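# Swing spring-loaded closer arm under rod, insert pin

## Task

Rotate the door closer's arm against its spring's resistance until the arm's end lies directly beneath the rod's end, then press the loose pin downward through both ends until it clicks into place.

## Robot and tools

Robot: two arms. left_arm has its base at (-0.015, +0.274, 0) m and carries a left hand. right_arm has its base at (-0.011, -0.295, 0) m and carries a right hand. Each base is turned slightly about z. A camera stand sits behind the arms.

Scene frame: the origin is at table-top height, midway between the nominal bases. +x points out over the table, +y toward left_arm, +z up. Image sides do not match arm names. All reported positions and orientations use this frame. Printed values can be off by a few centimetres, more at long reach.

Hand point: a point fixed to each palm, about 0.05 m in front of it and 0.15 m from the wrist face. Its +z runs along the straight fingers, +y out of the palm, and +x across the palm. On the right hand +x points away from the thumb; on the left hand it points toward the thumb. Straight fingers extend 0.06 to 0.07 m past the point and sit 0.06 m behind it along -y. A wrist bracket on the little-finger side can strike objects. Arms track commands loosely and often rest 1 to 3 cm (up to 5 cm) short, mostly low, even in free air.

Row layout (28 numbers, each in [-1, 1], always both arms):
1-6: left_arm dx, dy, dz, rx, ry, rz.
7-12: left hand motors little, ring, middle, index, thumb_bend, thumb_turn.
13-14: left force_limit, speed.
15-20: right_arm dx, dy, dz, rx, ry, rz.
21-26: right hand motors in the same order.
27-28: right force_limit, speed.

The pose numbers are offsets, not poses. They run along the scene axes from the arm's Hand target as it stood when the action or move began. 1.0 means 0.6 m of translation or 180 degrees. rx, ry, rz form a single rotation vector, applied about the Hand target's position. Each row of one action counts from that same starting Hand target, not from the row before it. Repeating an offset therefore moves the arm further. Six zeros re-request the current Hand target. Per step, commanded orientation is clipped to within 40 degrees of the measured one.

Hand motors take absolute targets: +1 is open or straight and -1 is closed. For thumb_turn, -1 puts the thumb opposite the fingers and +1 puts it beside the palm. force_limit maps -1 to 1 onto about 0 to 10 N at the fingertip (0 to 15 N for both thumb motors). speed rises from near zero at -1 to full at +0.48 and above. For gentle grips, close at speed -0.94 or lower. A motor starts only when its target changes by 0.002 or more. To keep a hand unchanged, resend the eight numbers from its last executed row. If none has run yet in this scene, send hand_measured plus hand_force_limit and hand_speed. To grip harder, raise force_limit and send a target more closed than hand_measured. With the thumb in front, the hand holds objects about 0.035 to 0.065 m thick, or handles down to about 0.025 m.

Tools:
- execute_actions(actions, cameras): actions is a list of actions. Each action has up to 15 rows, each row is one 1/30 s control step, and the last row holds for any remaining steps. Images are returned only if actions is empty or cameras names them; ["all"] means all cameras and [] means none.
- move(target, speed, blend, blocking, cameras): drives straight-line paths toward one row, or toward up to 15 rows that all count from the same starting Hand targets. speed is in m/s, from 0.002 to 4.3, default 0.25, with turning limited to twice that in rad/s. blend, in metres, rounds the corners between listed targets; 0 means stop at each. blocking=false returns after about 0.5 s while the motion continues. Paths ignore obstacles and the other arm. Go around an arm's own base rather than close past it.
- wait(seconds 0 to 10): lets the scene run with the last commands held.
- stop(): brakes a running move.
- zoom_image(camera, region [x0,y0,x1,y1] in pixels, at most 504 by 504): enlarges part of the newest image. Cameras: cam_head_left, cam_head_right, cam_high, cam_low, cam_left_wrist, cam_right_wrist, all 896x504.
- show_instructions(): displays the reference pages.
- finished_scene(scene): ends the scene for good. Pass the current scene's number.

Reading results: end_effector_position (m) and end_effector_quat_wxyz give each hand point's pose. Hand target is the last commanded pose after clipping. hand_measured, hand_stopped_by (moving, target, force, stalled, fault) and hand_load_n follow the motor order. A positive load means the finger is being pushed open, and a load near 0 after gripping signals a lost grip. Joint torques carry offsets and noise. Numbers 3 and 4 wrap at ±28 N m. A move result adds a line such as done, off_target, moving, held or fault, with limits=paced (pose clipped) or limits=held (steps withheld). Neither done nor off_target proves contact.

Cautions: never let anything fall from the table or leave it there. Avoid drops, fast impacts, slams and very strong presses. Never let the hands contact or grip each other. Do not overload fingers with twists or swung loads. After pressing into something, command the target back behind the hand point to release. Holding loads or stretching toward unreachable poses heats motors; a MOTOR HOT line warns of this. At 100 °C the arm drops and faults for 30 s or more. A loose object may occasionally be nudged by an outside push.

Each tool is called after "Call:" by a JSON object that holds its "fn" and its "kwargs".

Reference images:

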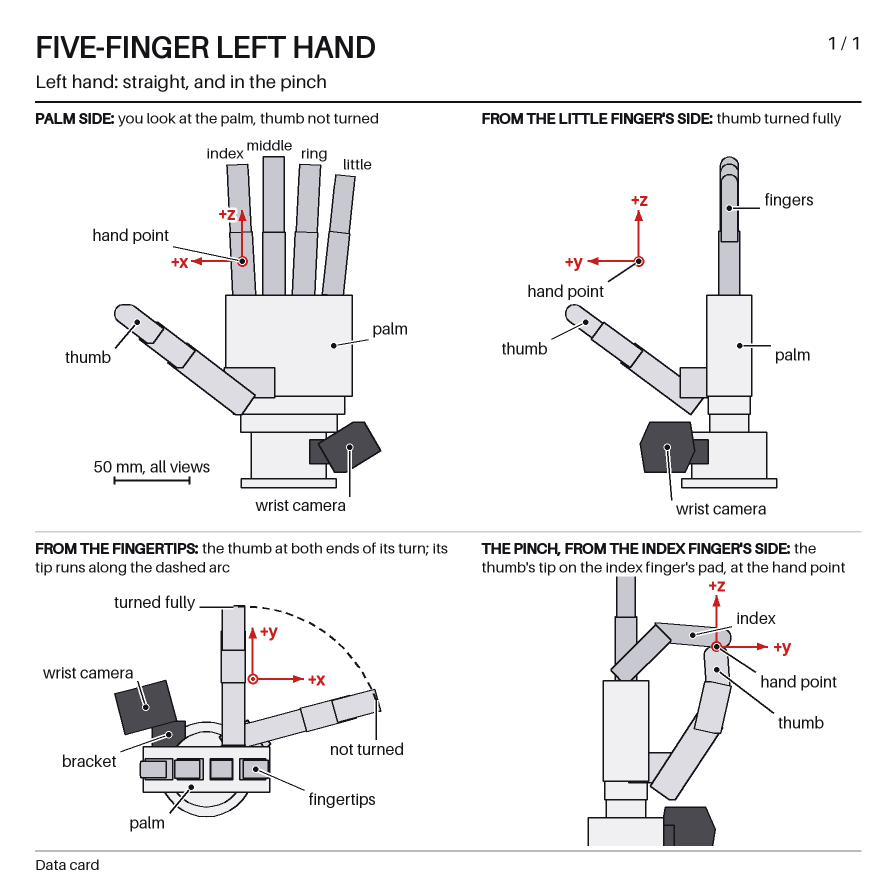

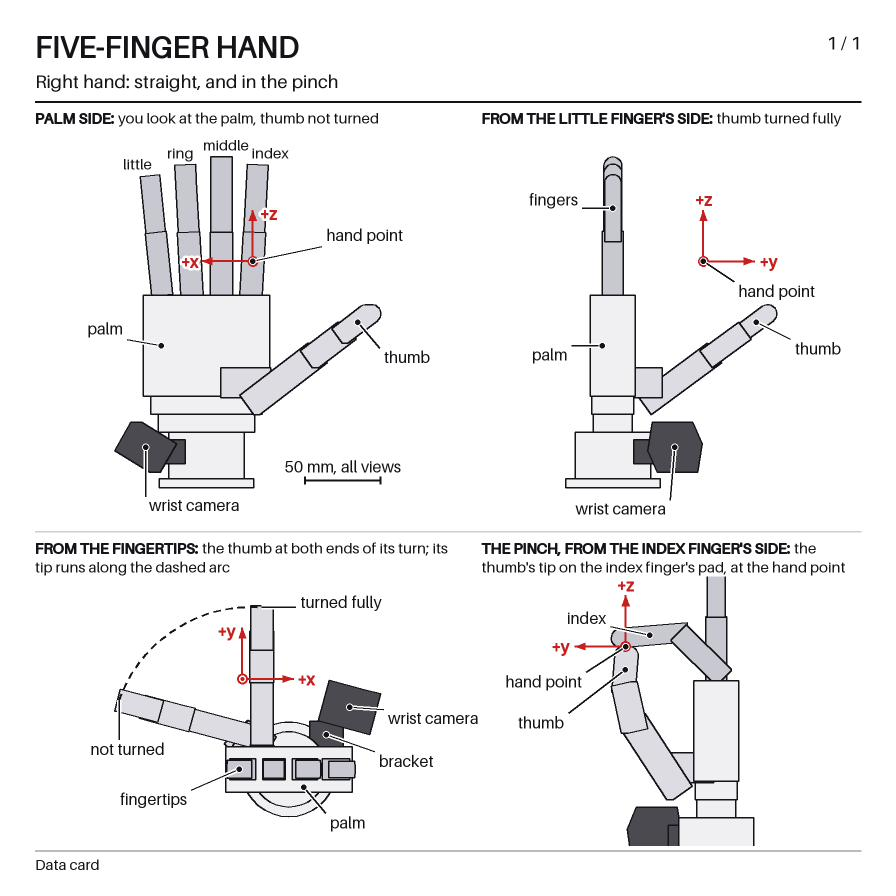

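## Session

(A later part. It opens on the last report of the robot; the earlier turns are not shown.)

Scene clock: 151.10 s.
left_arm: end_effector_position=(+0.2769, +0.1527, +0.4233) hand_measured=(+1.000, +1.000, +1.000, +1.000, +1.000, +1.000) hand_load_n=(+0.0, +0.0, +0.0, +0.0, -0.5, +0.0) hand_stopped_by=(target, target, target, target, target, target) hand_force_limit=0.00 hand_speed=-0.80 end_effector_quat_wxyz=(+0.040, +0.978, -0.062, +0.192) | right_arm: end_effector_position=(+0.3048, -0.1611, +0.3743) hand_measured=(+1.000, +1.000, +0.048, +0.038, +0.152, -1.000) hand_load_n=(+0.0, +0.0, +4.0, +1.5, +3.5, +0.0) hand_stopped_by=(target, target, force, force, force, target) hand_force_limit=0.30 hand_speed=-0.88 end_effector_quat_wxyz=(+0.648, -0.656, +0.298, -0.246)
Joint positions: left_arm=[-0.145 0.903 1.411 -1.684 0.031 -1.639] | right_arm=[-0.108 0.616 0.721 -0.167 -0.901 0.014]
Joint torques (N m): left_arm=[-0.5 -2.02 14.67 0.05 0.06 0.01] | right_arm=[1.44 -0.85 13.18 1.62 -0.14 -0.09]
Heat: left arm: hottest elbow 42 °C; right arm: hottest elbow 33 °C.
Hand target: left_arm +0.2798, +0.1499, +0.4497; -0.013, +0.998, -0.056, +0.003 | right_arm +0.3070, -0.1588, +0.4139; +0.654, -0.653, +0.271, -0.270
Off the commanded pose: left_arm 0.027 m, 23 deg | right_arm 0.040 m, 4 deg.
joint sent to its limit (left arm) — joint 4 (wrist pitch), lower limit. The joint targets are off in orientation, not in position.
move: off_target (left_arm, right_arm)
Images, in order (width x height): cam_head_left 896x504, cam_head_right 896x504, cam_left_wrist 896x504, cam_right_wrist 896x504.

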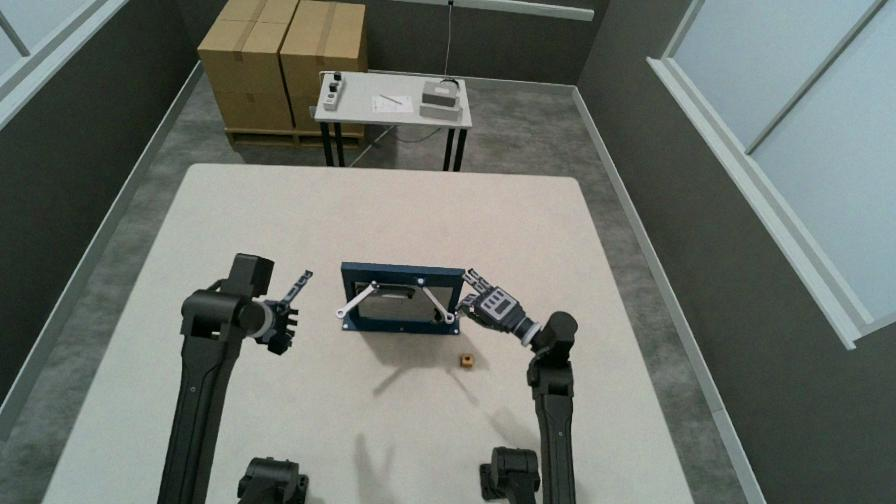

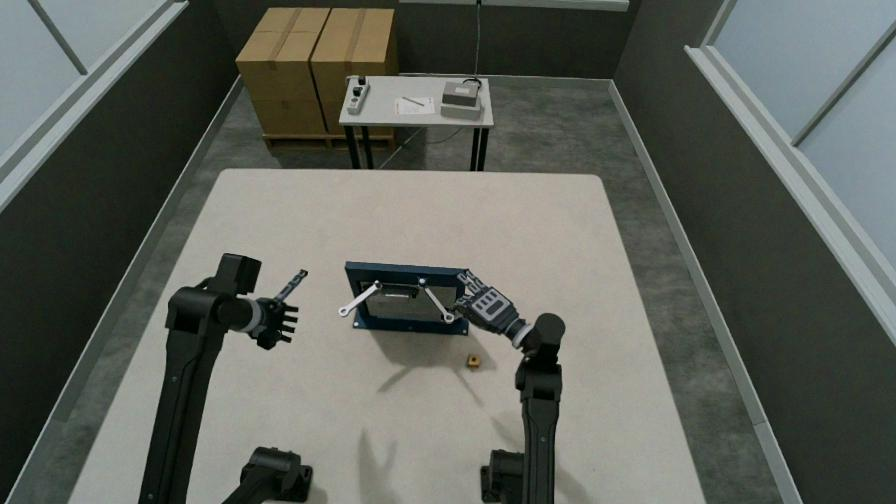

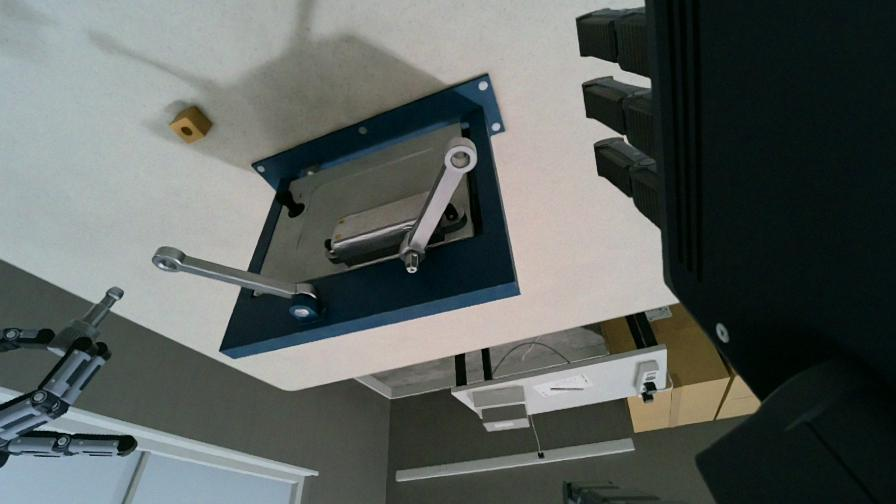

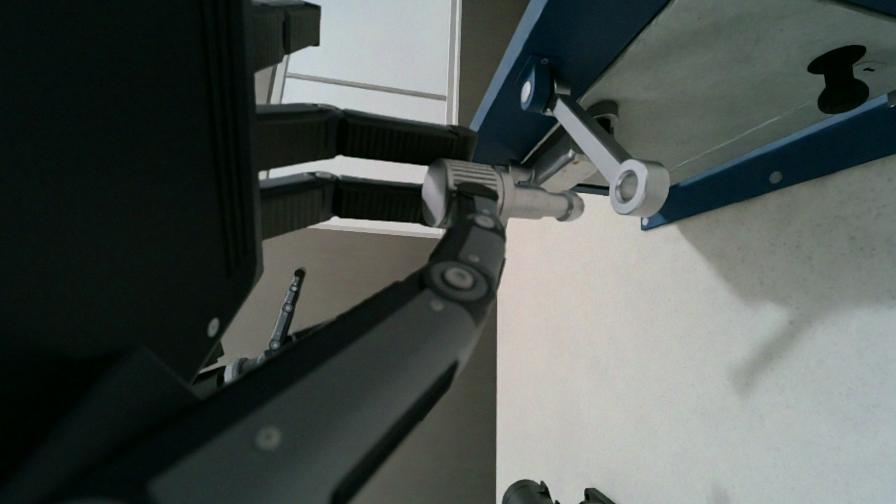

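Call:
{"fn": "zoom_image", "kwargs": {"camera": "cam_right_wrist", "region": [400, 40, 700, 260]}}

Call:
{"fn": "zoom_image", "kwargs": {"camera": "cam_left_wrist", "region": [0, 200, 350, 480]}}

Call:
{"fn": "zoom_image", "kwargs": {"camera": "cam_head_left", "region": [400, 250, 540, 350]}}

Scaled by 1.680.

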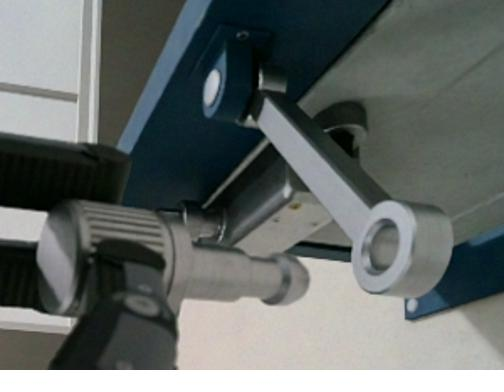

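Scaled by 1.440.

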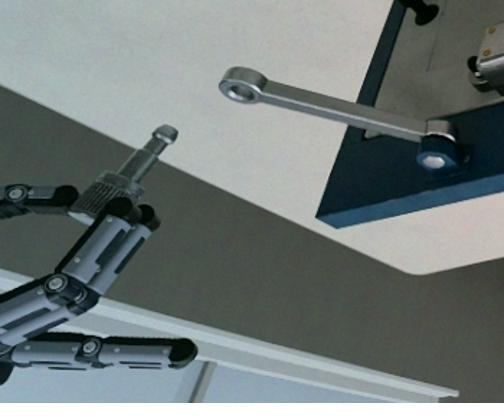

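Scaled by 3.600.

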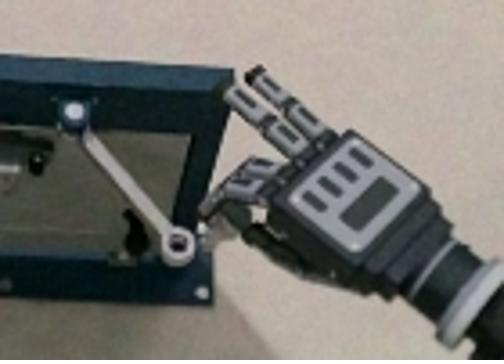

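Call:
{"fn": "move", "kwargs": {"target": [0,0,0,0,0,0,1,1,1,1,1,1,0,-0.8,0.025,0.042,0,-0.0054,-0.0226,0,1,1,-0.12,-0.12,-0.12,-1,0.3,-0.88], "speed": 0.08, "cameras": ["cam_right_wrist","cam_head_left","cam_left_wrist"]}}

Call:
{"fn": "zoom_image", "kwargs": {"camera": "cam_right_wrist", "region": [400, 40, 700, 260]}}

Call:
{"fn": "zoom_image", "kwargs": {"camera": "cam_left_wrist", "region": [0, 200, 350, 480]}}

Call:
{"fn": "zoom_image", "kwargs": {"camera": "cam_head_left", "region": [400, 250, 540, 350]}}

Scene clock: 155.30 s.
left_arm: end_effector_position=(+0.2769, +0.1527, +0.4233) hand_measured=(+1.000, +1.000, +1.000, +1.000, +1.000, +1.000) hand_load_n=(+0.0, +0.0, +0.0, +0.0, +0.0, +0.0) hand_stopped_by=(target, target, target, target, target, target) hand_force_limit=0.00 hand_speed=-0.80 end_effector_quat_wxyz=(+0.040, +0.978, -0.062, +0.192) | right_arm: end_effector_position=(+0.3153, -0.1363, +0.3769) hand_measured=(+1.000, +1.000, +0.048, +0.038, +0.152, -1.000) hand_load_n=(-0.5, +0.0, +3.5, +2.0, +3.5, +0.5) hand_stopped_by=(target, target, force, force, force, target) hand_force_limit=0.30 hand_speed=-0.88 end_effector_quat_wxyz=(+0.647, -0.658, +0.277, -0.267)
Joint positions: left_arm=[-0.145 0.903 1.411 -1.684 0.031 -1.639] | right_arm=[0.02 0.634 0.721 -0.113 -0.774 -0.012]
Joint torques (N m): left_arm=[-0.15 -1.55 14.65 -0.05 0.07 0.05] | right_arm=[1.2 -0.67 12.04 3.25 -0.09 -0.11]
Heat: left arm: hottest elbow 42 °C; right arm: hottest elbow 34 °C.
Hand target: left_arm +0.2798, +0.1499, +0.4497; -0.013, +0.998, -0.056, +0.003 | right_arm +0.3220, -0.1336, +0.4140; +0.657, -0.649, +0.245, -0.296
Off the commanded pose: left_arm 0.027 m, 23 deg | right_arm 0.038 m, 5 deg.
joint sent to its limit (left arm) — joint 4 (wrist pitch), lower limit. The joint targets are off in orientation, not in position.
move: off_target (left_arm, right_arm)
Images, in order (width x height): cam_head_left 896x504, cam_left_wrist 896x504, cam_right_wrist 896x504.

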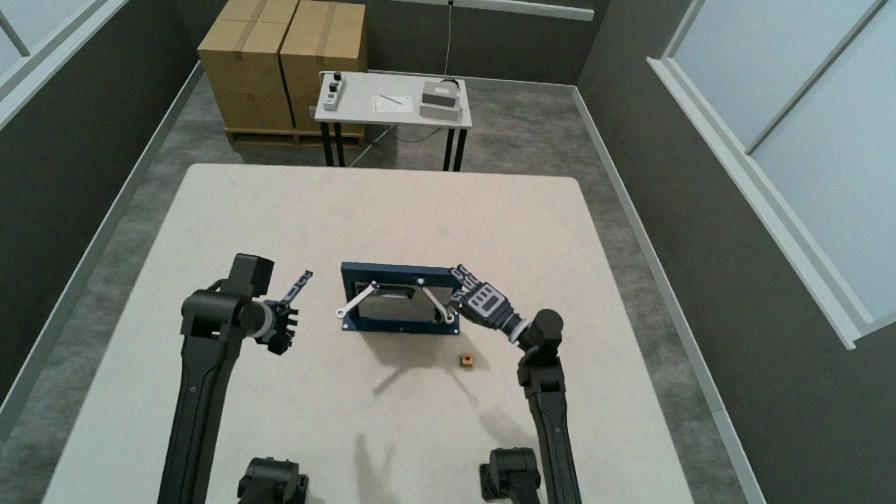

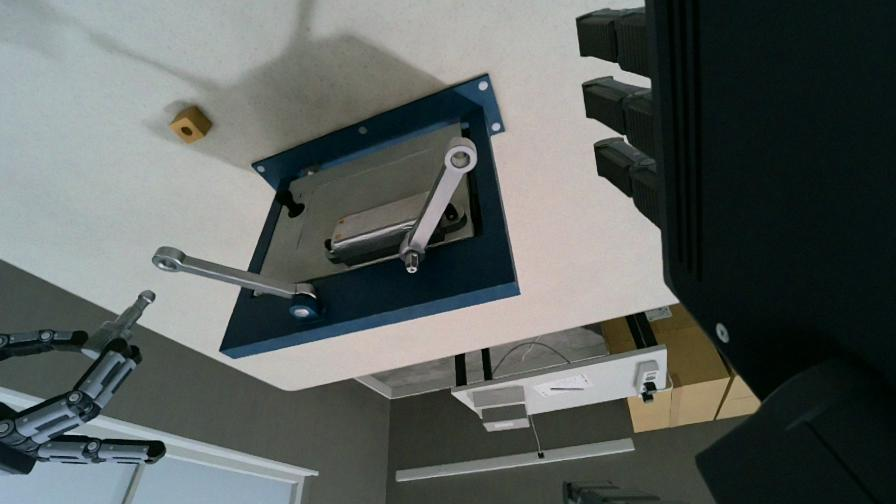

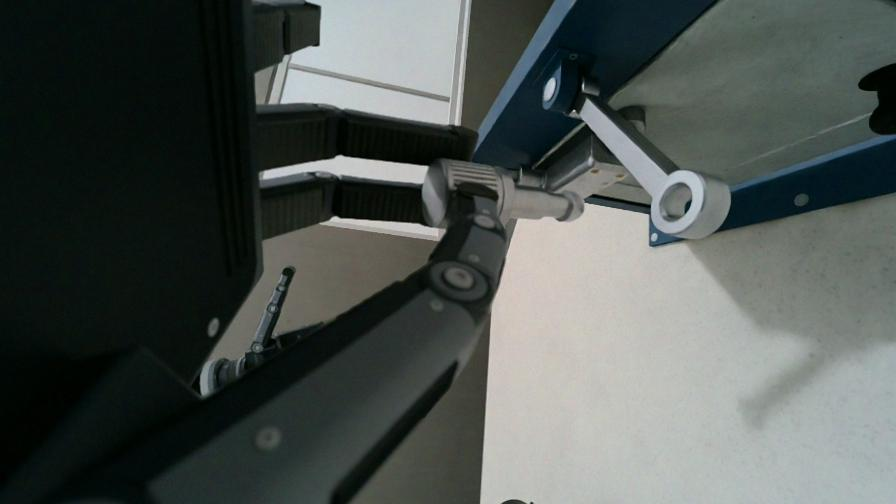

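Scaled by 1.680.

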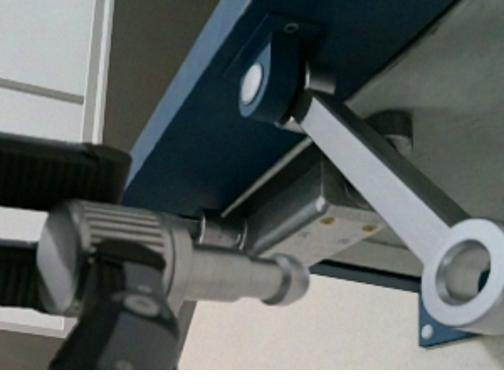

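Scaled by 1.440.

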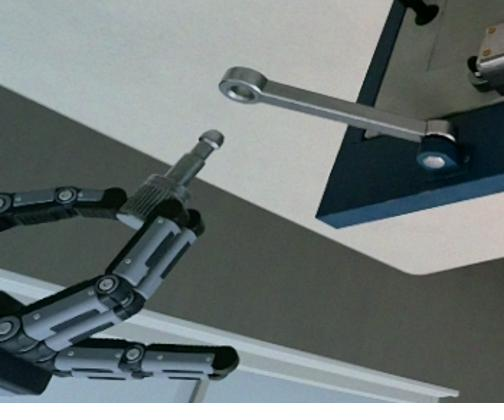

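Scaled by 3.600.

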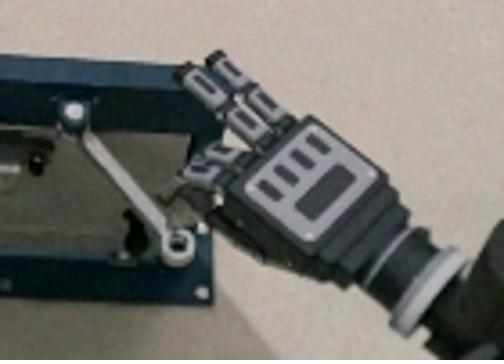

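Call:
{"fn": "move", "kwargs": {"target": [0,0,0,0,0,0,1,1,1,1,1,1,0,-0.8,0.018,0.005,-0.042,0,0,0,1,1,-0.12,-0.12,-0.12,-1,0.3,-0.88], "speed": 0.06, "cameras": ["cam_right_wrist","cam_head_left","cam_left_wrist"]}}

Call:
{"fn": "zoom_image", "kwargs": {"camera": "cam_right_wrist", "region": [450, 80, 750, 300]}}

Call:
{"fn": "zoom_image", "kwargs": {"camera": "cam_left_wrist", "region": [50, 200, 250, 360]}}

Call:
{"fn": "zoom_image", "kwargs": {"camera": "cam_head_left", "region": [410, 270, 490, 340]}}

Scene clock: 158.47 s.
left_arm: end_effector_position=(+0.2769, +0.1527, +0.4233) hand_measured=(+1.000, +1.000, +1.000, +1.000, +1.000, +1.000) hand_load_n=(+0.0, +0.0, +0.0, +0.0, +0.0, +0.0) hand_stopped_by=(target, target, target, target, target, target) hand_force_limit=0.00 hand_speed=-0.80 end_effector_quat_wxyz=(+0.040, +0.978, -0.062, +0.192) | right_arm: end_effector_position=(+0.3294, -0.1327, +0.3821) hand_measured=(+1.000, +1.000, +0.048, +0.038, +0.152, -1.000) hand_load_n=(+0.0, +0.0, +3.5, +1.5, +3.5, +0.5) hand_stopped_by=(target, target, force, force, force, target) hand_force_limit=0.30 hand_speed=-0.88 end_effector_quat_wxyz=(+0.654, -0.651, +0.260, -0.284)
Joint positions: left_arm=[-0.145 0.903 1.411 -1.684 0.031 -1.639] | right_arm=[0.036 0.67 0.721 -0.028 -0.758 -0.015]
Joint torques (N m): left_arm=[-0.91 -1.38 14.76 0.09 0.07 -0.02] | right_arm=[1.55 -1.2 8.47 3.43 -0.06 -0.11]
Heat: left arm: hottest elbow 42 °C; right arm: hottest elbow 35 °C.
Hand target: left_arm +0.2798, +0.1499, +0.4497; -0.013, +0.998, -0.056, +0.003 | right_arm +0.3328, -0.1306, +0.3888; +0.657, -0.649, +0.245, -0.296
Off the commanded pose: left_arm 0.027 m, 23 deg | right_arm 0.008 m, 2 deg.
joint sent to its limit (left arm) — joint 4 (wrist pitch), lower limit. The joint targets are off in orientation, not in position.
move: off_target (left_arm)
Images, in order (width x height): cam_head_left 896x504, cam_left_wrist 896x504, cam_right_wrist 896x504.

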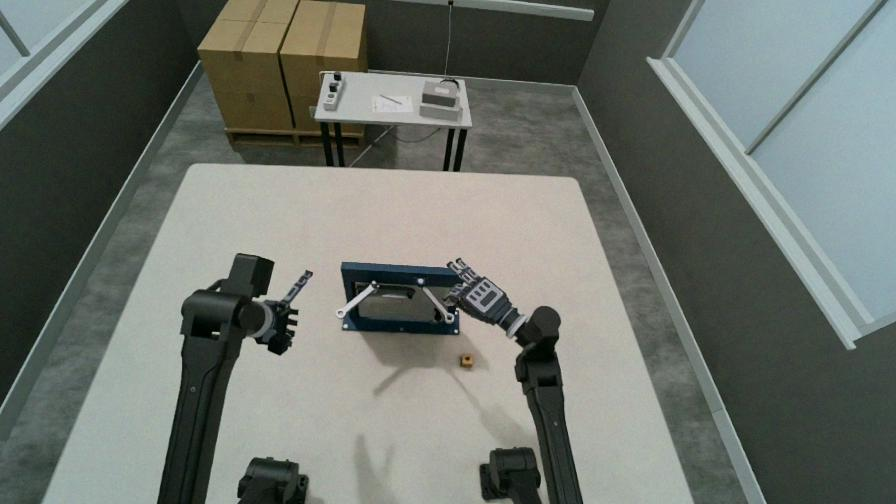

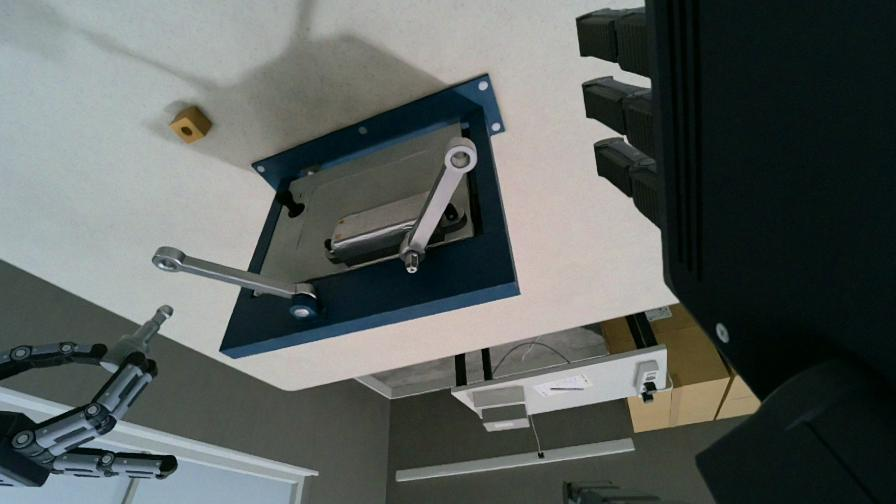

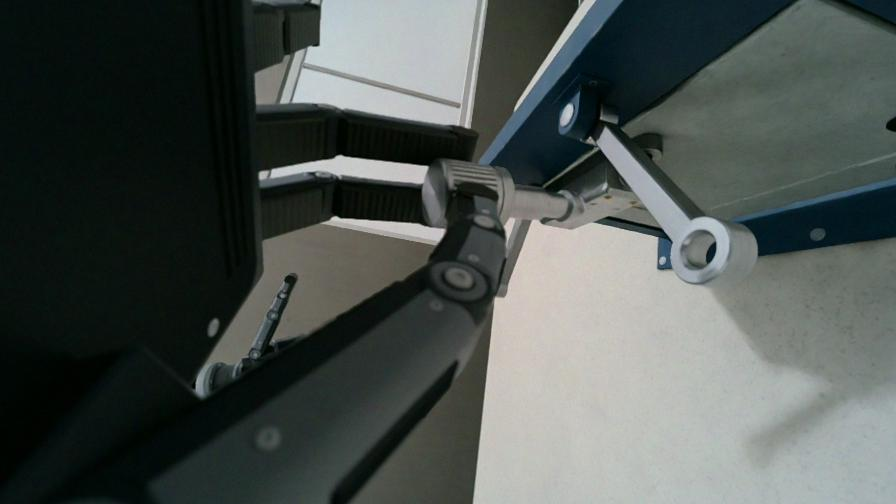

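Scaled by 1.680.

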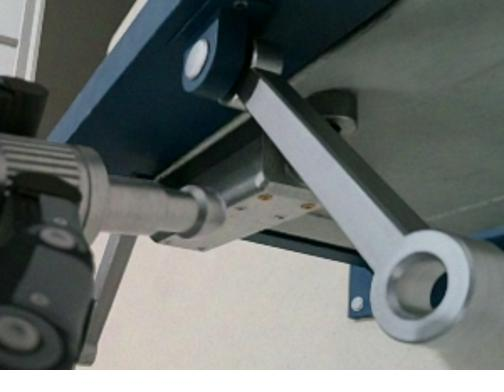

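Scaled by 2.520.

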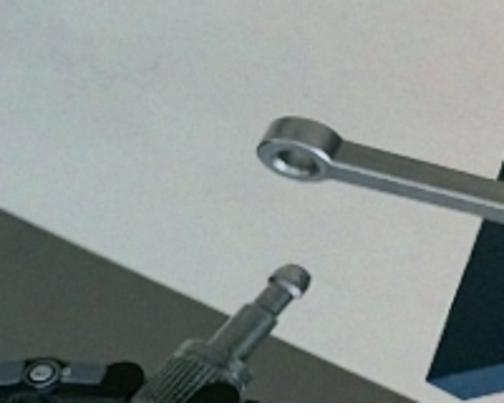

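Scaled by 6.300.

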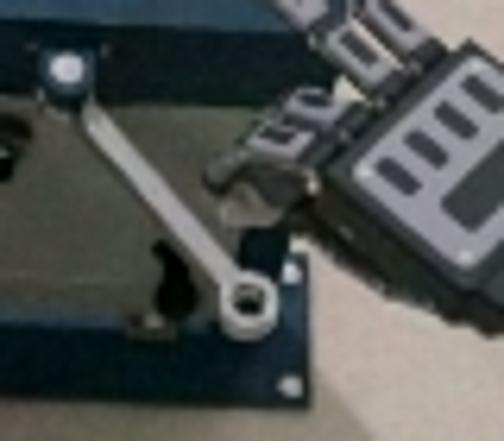

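Call:
{"fn": "move", "kwargs": {"target": [0,0,0,0,0,0,1,1,1,1,1,1,0,-0.8,-0.014,-0.014,-0.03,0.002,0.0113,0,1,1,-0.12,-0.12,-0.12,-1,0.3,-0.88], "speed": 0.06, "cameras": ["cam_right_wrist","cam_head_left","cam_left_wrist"]}}

Call:
{"fn": "zoom_image", "kwargs": {"camera": "cam_right_wrist", "region": [450, 80, 750, 300]}}

Call:
{"fn": "zoom_image", "kwargs": {"camera": "cam_left_wrist", "region": [50, 200, 250, 360]}}

Call:
{"fn": "zoom_image", "kwargs": {"camera": "cam_head_left", "region": [410, 270, 490, 340]}}

Scene clock: 160.70 s.
left_arm: end_effector_position=(+0.2769, +0.1527, +0.4233) hand_measured=(+1.000, +1.000, +1.000, +1.000, +1.000, +1.000) hand_load_n=(+0.0, +0.0, +0.0, +0.0, +0.0, +0.0) hand_stopped_by=(target, target, target, target, target, target) hand_force_limit=0.00 hand_speed=-0.80 end_effector_quat_wxyz=(+0.040, +0.978, -0.062, +0.192) | right_arm: end_effector_position=(+0.3260, -0.1367, +0.3601) hand_measured=(+1.000, +1.000, +0.048, +0.038, +0.152, -1.000) hand_load_n=(+0.0, +0.0, +3.5, +1.5, +3.5, +0.5) hand_stopped_by=(target, target, force, force, force, target) hand_force_limit=0.30 hand_speed=-0.88 end_effector_quat_wxyz=(+0.650, -0.658, +0.269, -0.269)
Joint positions: left_arm=[-0.145 0.903 1.411 -1.684 0.031 -1.639] | right_arm=[0.013 0.669 0.682 -0.028 -0.791 -0.015]
Joint torques (N m): left_arm=[-1.03 -1.61 14.72 0.01 0 0.01] | right_arm=[0.38 -2.9 8.28 2.91 -0.29 0.02]
Heat: left arm: hottest elbow 42 °C; right arm: hottest elbow 35 °C.
Hand target: left_arm +0.2798, +0.1499, +0.4497; -0.013, +0.998, -0.056, +0.003 | right_arm +0.3243, -0.1390, +0.3708; +0.655, -0.652, +0.258, -0.283
Off the commanded pose: left_arm 0.027 m, 23 deg | right_arm 0.011 m, 2 deg.
joint sent to its limit (left arm) — joint 4 (wrist pitch), lower limit. The joint targets are off in orientation, not in position.
move: off_target (left_arm, right_arm)
Images, in order (width x height): cam_head_left 896x504, cam_left_wrist 896x504, cam_right_wrist 896x504.

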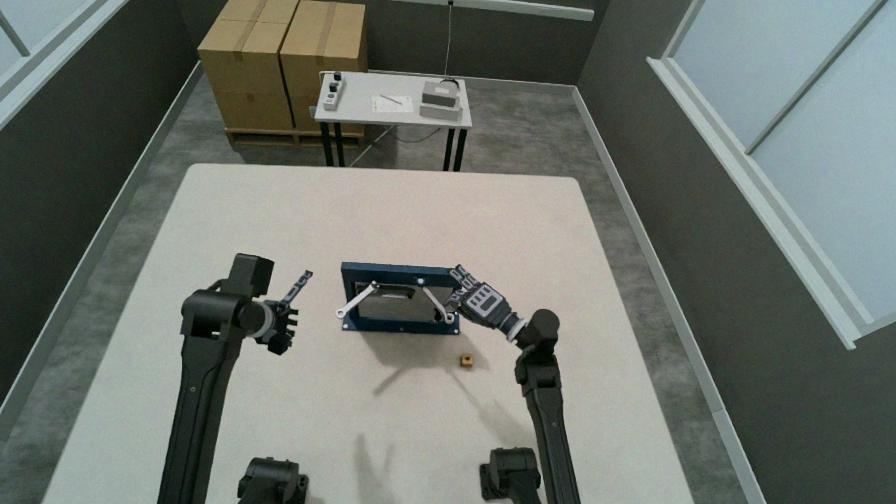

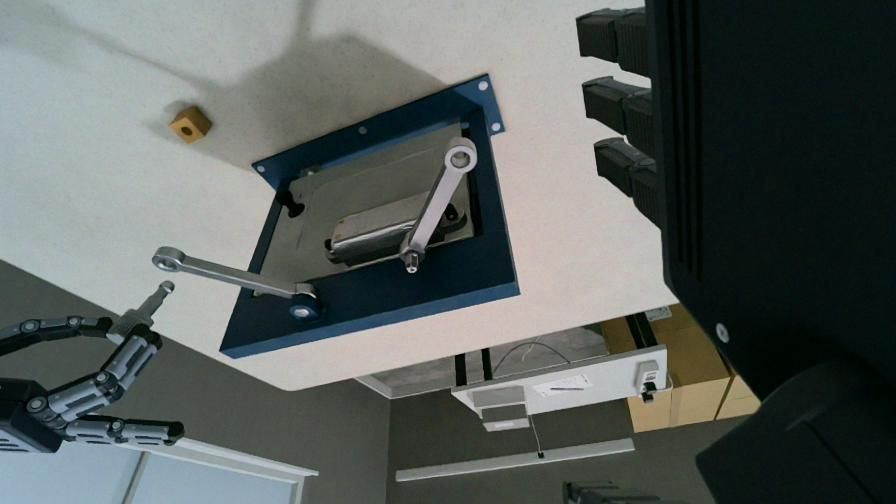

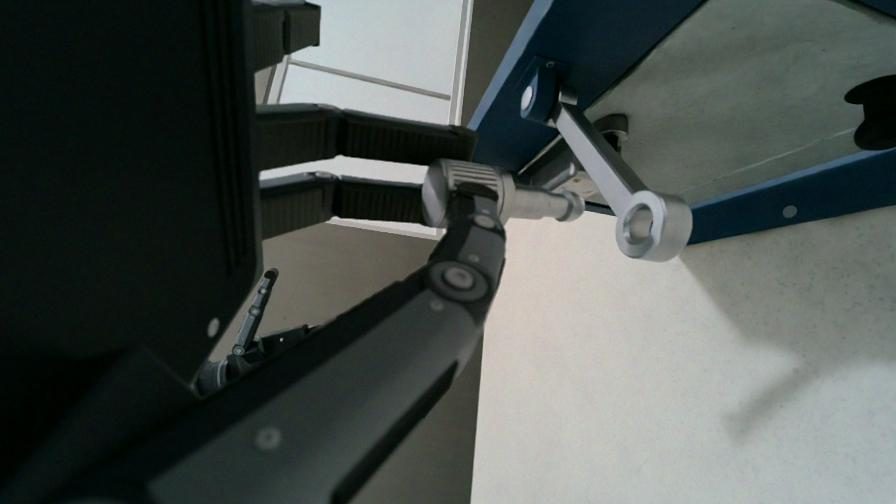

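Scaled by 1.680.

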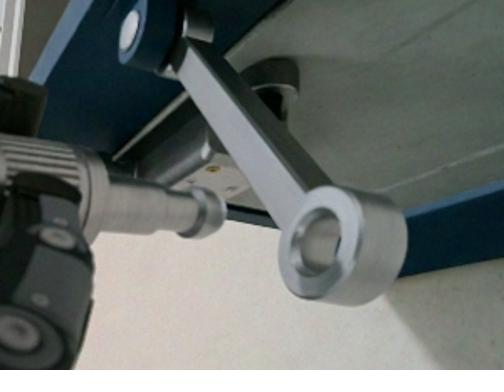

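Scaled by 2.520.

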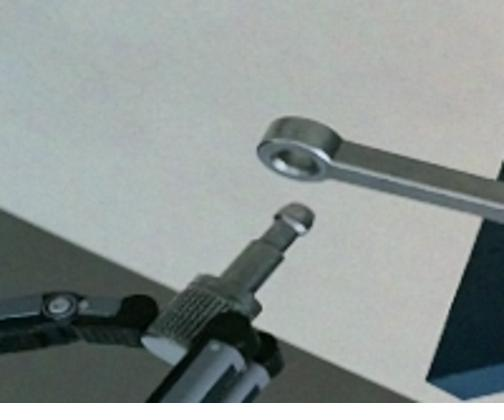

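Scaled by 6.300.

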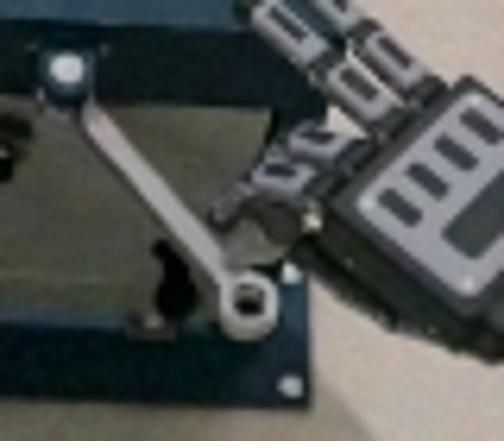

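Call:
{"fn": "move", "kwargs": {"target": [0,0,0,0,0,0,1,1,1,1,1,1,0,-0.8,-0.003,-0.004,-0.018,0,0,0,1,1,-0.12,-0.12,-0.12,-1,0.3,-0.88], "speed": 0.05, "cameras": ["cam_right_wrist","cam_head_left","cam_left_wrist","cam_head_right"]}}

Call:
{"fn": "zoom_image", "kwargs": {"camera": "cam_right_wrist", "region": [450, 80, 750, 300]}}

Call:
{"fn": "zoom_image", "kwargs": {"camera": "cam_left_wrist", "region": [50, 200, 250, 360]}}

Call:
{"fn": "zoom_image", "kwargs": {"camera": "cam_head_left", "region": [410, 270, 490, 340]}}

Call:
{"fn": "zoom_image", "kwargs": {"camera": "cam_head_right", "region": [410, 270, 490, 340]}}

Scene clock: 166.27 s.
left_arm: end_effector_position=(+0.2769, +0.1527, +0.4233) hand_measured=(+1.000, +1.000, +1.000, +1.000, +1.000, +1.000) hand_load_n=(+0.0, +0.0, +0.0, +0.0, -0.5, +0.0) hand_stopped_by=(target, target, target, target, target, target) hand_force_limit=0.00 hand_speed=-0.80 end_effector_quat_wxyz=(+0.040, +0.978, -0.062, +0.192) | right_arm: end_effector_position=(+0.3232, -0.1390, +0.3479) hand_measured=(+1.000, +1.000, +0.048, +0.038, +0.152, -1.000) hand_load_n=(+0.0, +0.0, +3.5, +2.0, +4.0, +0.5) hand_stopped_by=(target, target, force, force, force, target) hand_force_limit=0.30 hand_speed=-0.88 end_effector_quat_wxyz=(+0.649, -0.659, +0.272, -0.266)
Joint positions: left_arm=[-0.145 0.903 1.411 -1.684 0.031 -1.639] | right_arm=[0.002 0.662 0.652 -0.014 -0.802 -0.015]
Joint torques (N m): left_arm=[-0.67 -1.32 14.57 -0.08 0.06 0.02] | right_arm=[-0.15 -2.84 8.25 3.29 -0.28 0.03]
Heat: left arm: hottest elbow 42 °C; right arm: hottest elbow 34 °C.
Hand target: left_arm +0.2798, +0.1499, +0.4497; -0.013, +0.998, -0.056, +0.003 | right_arm +0.3226, -0.1414, +0.3598; +0.655, -0.652, +0.258, -0.283
Off the commanded pose: left_arm 0.027 m, 23 deg | right_arm 0.012 m, 3 deg.
joint sent to its limit (left arm) — joint 4 (wrist pitch), lower limit. The joint targets are off in orientation, not in position.
move: off_target (left_arm, right_arm)
Images, in order (width x height): cam_head_left 896x504, cam_head_right 896x504, cam_left_wrist 896x504, cam_right_wrist 896x504.

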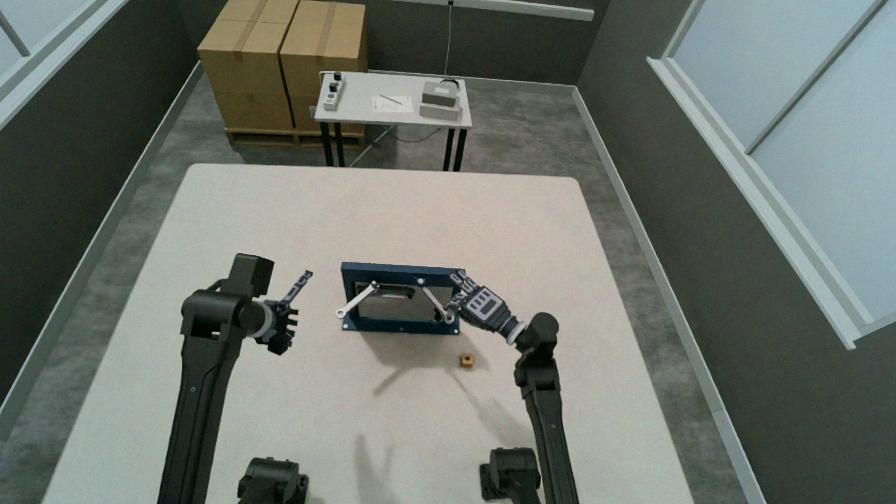

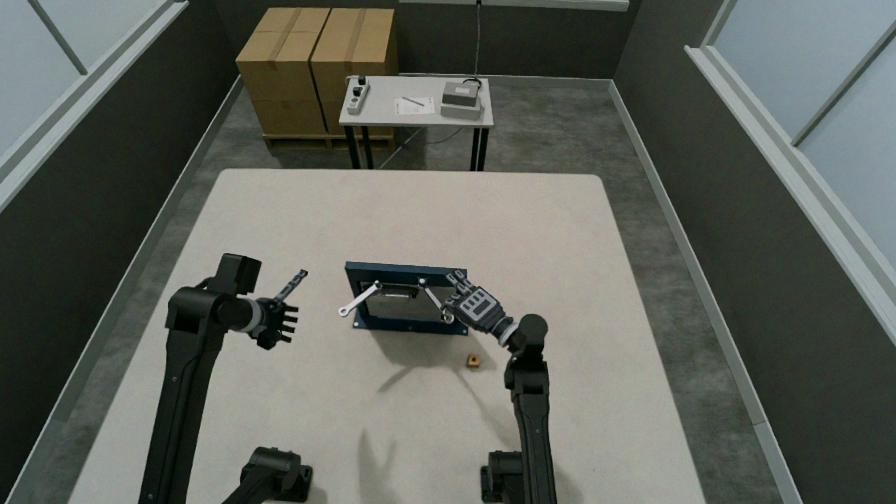

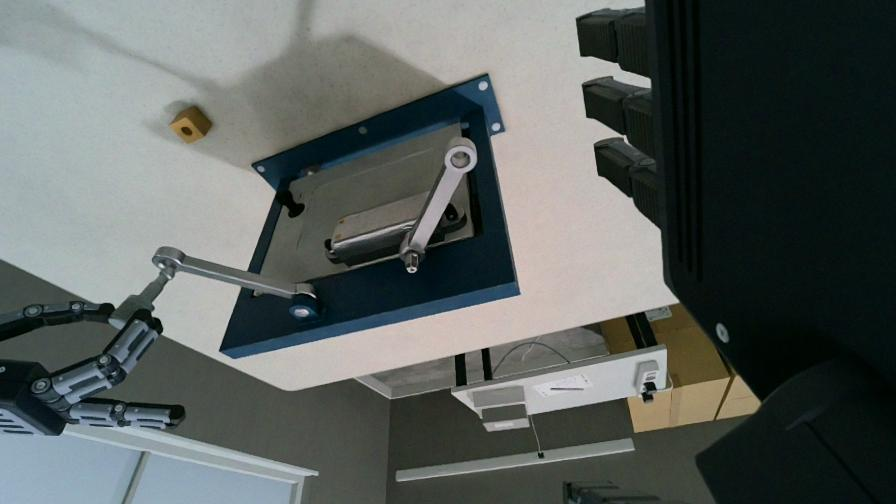

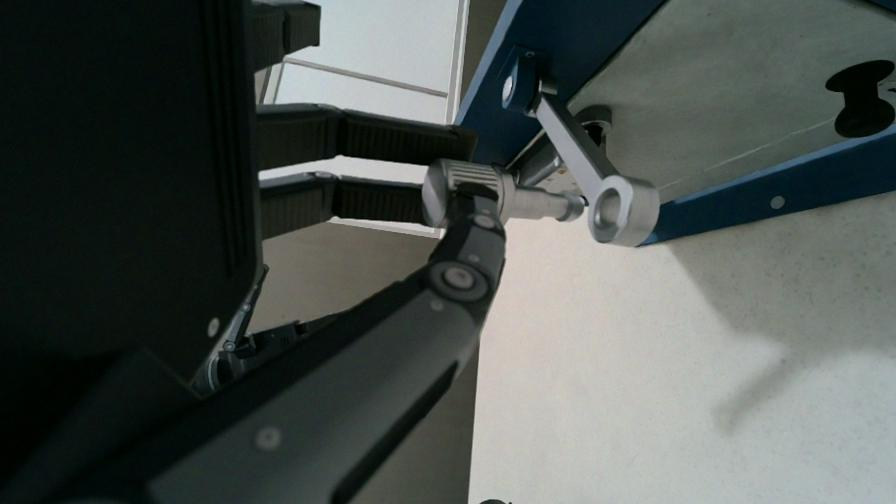

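Scaled by 1.680.

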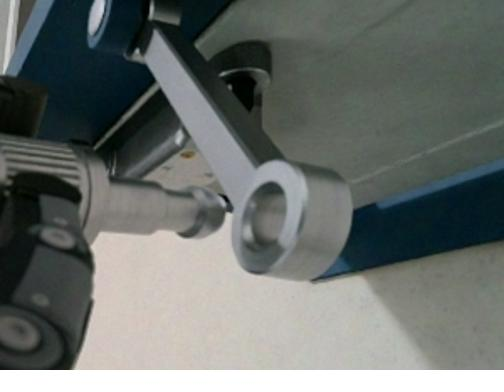

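Scaled by 2.520.

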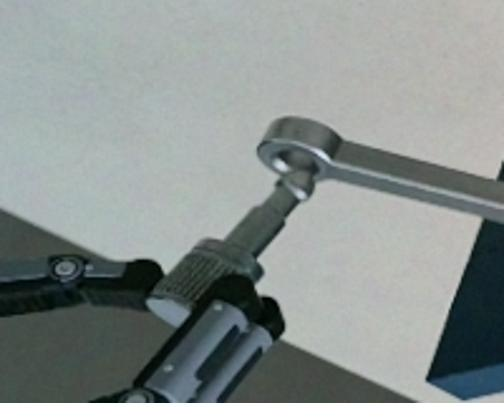

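Scaled by 6.300.

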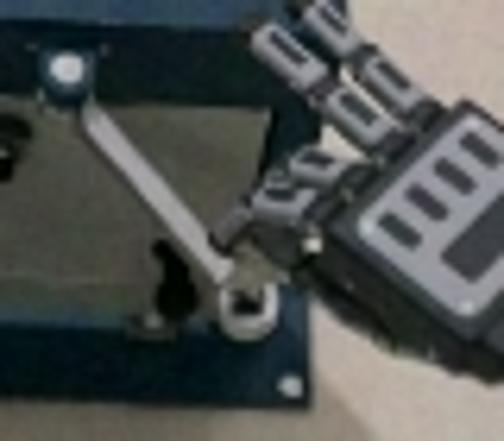

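Scaled by 6.300.

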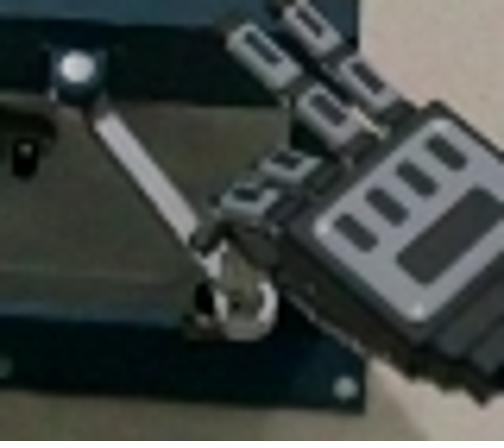

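Call:
{"fn": "zoom_image", "kwargs": {"camera": "cam_left_wrist", "region": [130, 80, 250, 160]}}

Call:
{"fn": "zoom_image", "kwargs": {"camera": "cam_left_wrist", "region": [100, 220, 220, 340]}}

Scaled by 4.200.

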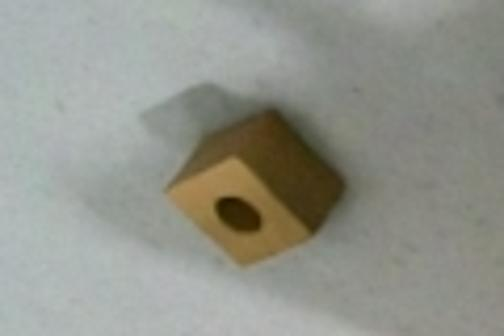

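Scaled by 4.200.

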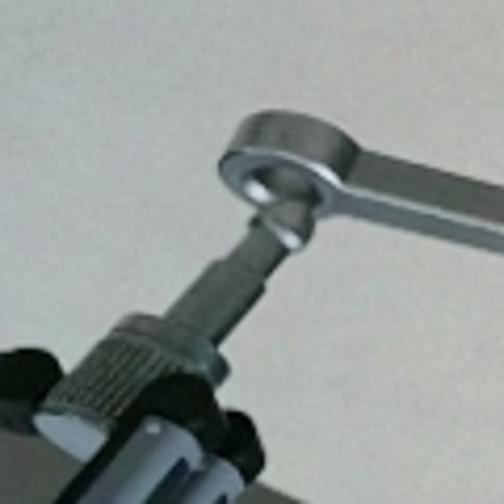

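Call:
{"fn": "zoom_image", "kwargs": {"camera": "cam_right_wrist", "region": [400, 140, 660, 260]}}

Scaled by 1.938.

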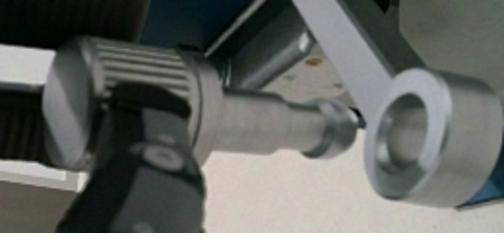

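Call:
{"fn": "move", "kwargs": {"target": [0,0,0,0,0,0,1,1,1,1,1,1,0,-0.8,0.0045,0.02,0.017,-0.078,0.017,0,1,1,-0.12,-0.12,-0.12,-1,0.3,-0.88], "speed": 0.08, "cameras": ["cam_right_wrist","cam_left_wrist"]}}

Call:
{"fn": "zoom_image", "kwargs": {"camera": "cam_right_wrist", "region": [400, 120, 700, 300]}}

Call:
{"fn": "zoom_image", "kwargs": {"camera": "cam_left_wrist", "region": [100, 220, 220, 340]}}

Scene clock: 175.53 s.
left_arm: end_effector_position=(+0.2769, +0.1527, +0.4233) hand_measured=(+1.000, +1.000, +1.000, +1.000, +1.000, +1.000) hand_load_n=(+0.0, +0.0, +0.0, +0.0, +0.0, +0.0) hand_stopped_by=(target, target, target, target, target, target) hand_force_limit=0.00 hand_speed=-0.80 end_effector_quat_wxyz=(+0.040, +0.978, -0.062, +0.192) | right_arm: end_effector_position=(+0.3187, -0.1323, +0.3320) hand_measured=(+1.000, +1.000, +0.048, +0.038, +0.152, -1.000) hand_load_n=(+0.0, +0.0, +6.0, +2.5, +5.0, +0.5) hand_stopped_by=(target, target, force, force, force, target) hand_force_limit=0.30 hand_speed=-0.88 end_effector_quat_wxyz=(-0.555, +0.741, -0.259, +0.275)
Joint positions: left_arm=[-0.145 0.903 1.411 -1.684 0.031 -1.639] | right_arm=[0.126 0.688 0.785 -0.392 -0.642 -0.303]
Joint torques (N m): left_arm=[0.09 -1.49 14.89 0.25 0.11 0.06] | right_arm=[1.38 -1.61 13.16 1.58 -0.25 -0.07]
Heat: left arm: hottest elbow 43 °C; right arm: hottest elbow 36 °C.
Hand target: left_arm +0.2798, +0.1499, +0.4497; -0.013, +0.998, -0.056, +0.003 | right_arm +0.3254, -0.1294, +0.3702; -0.563, +0.734, -0.239, +0.295
Off the commanded pose: left_arm 0.027 m, 23 deg | right_arm 0.039 m, 4 deg.
joint sent to its limit (left arm) — joint 4 (wrist pitch), lower limit. The joint targets are off in orientation, not in position.
move: off_target (left_arm, right_arm)
Images, in order (width x height): cam_left_wrist 896x504, cam_right_wrist 896x504.

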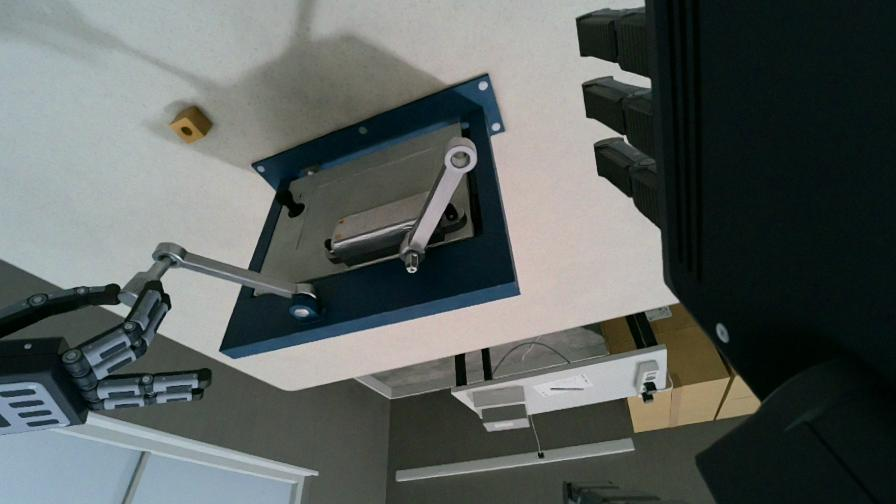

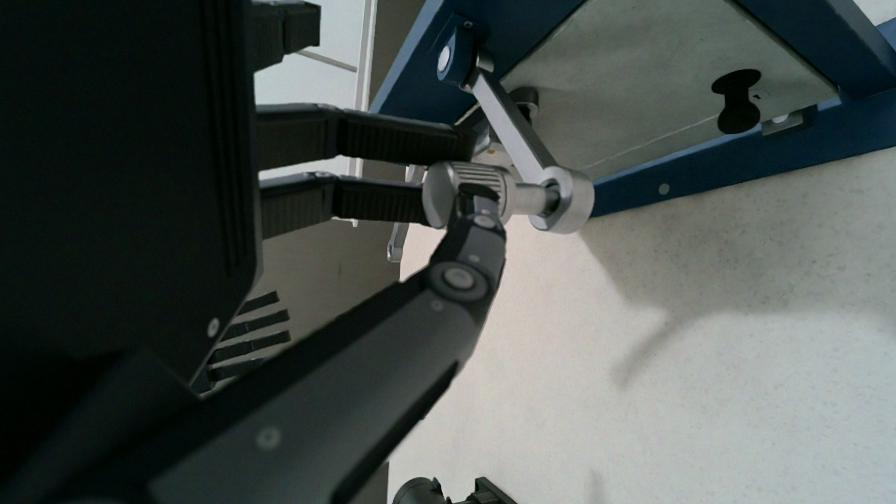

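Scaled by 1.680.

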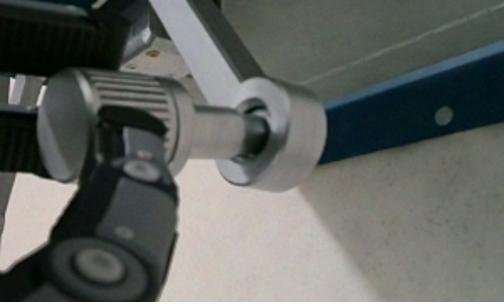

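Scaled by 4.200.

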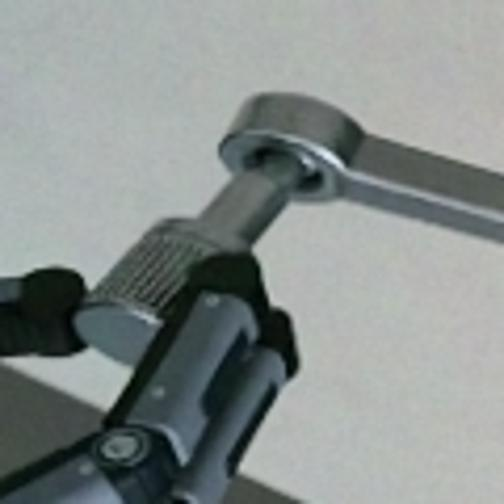

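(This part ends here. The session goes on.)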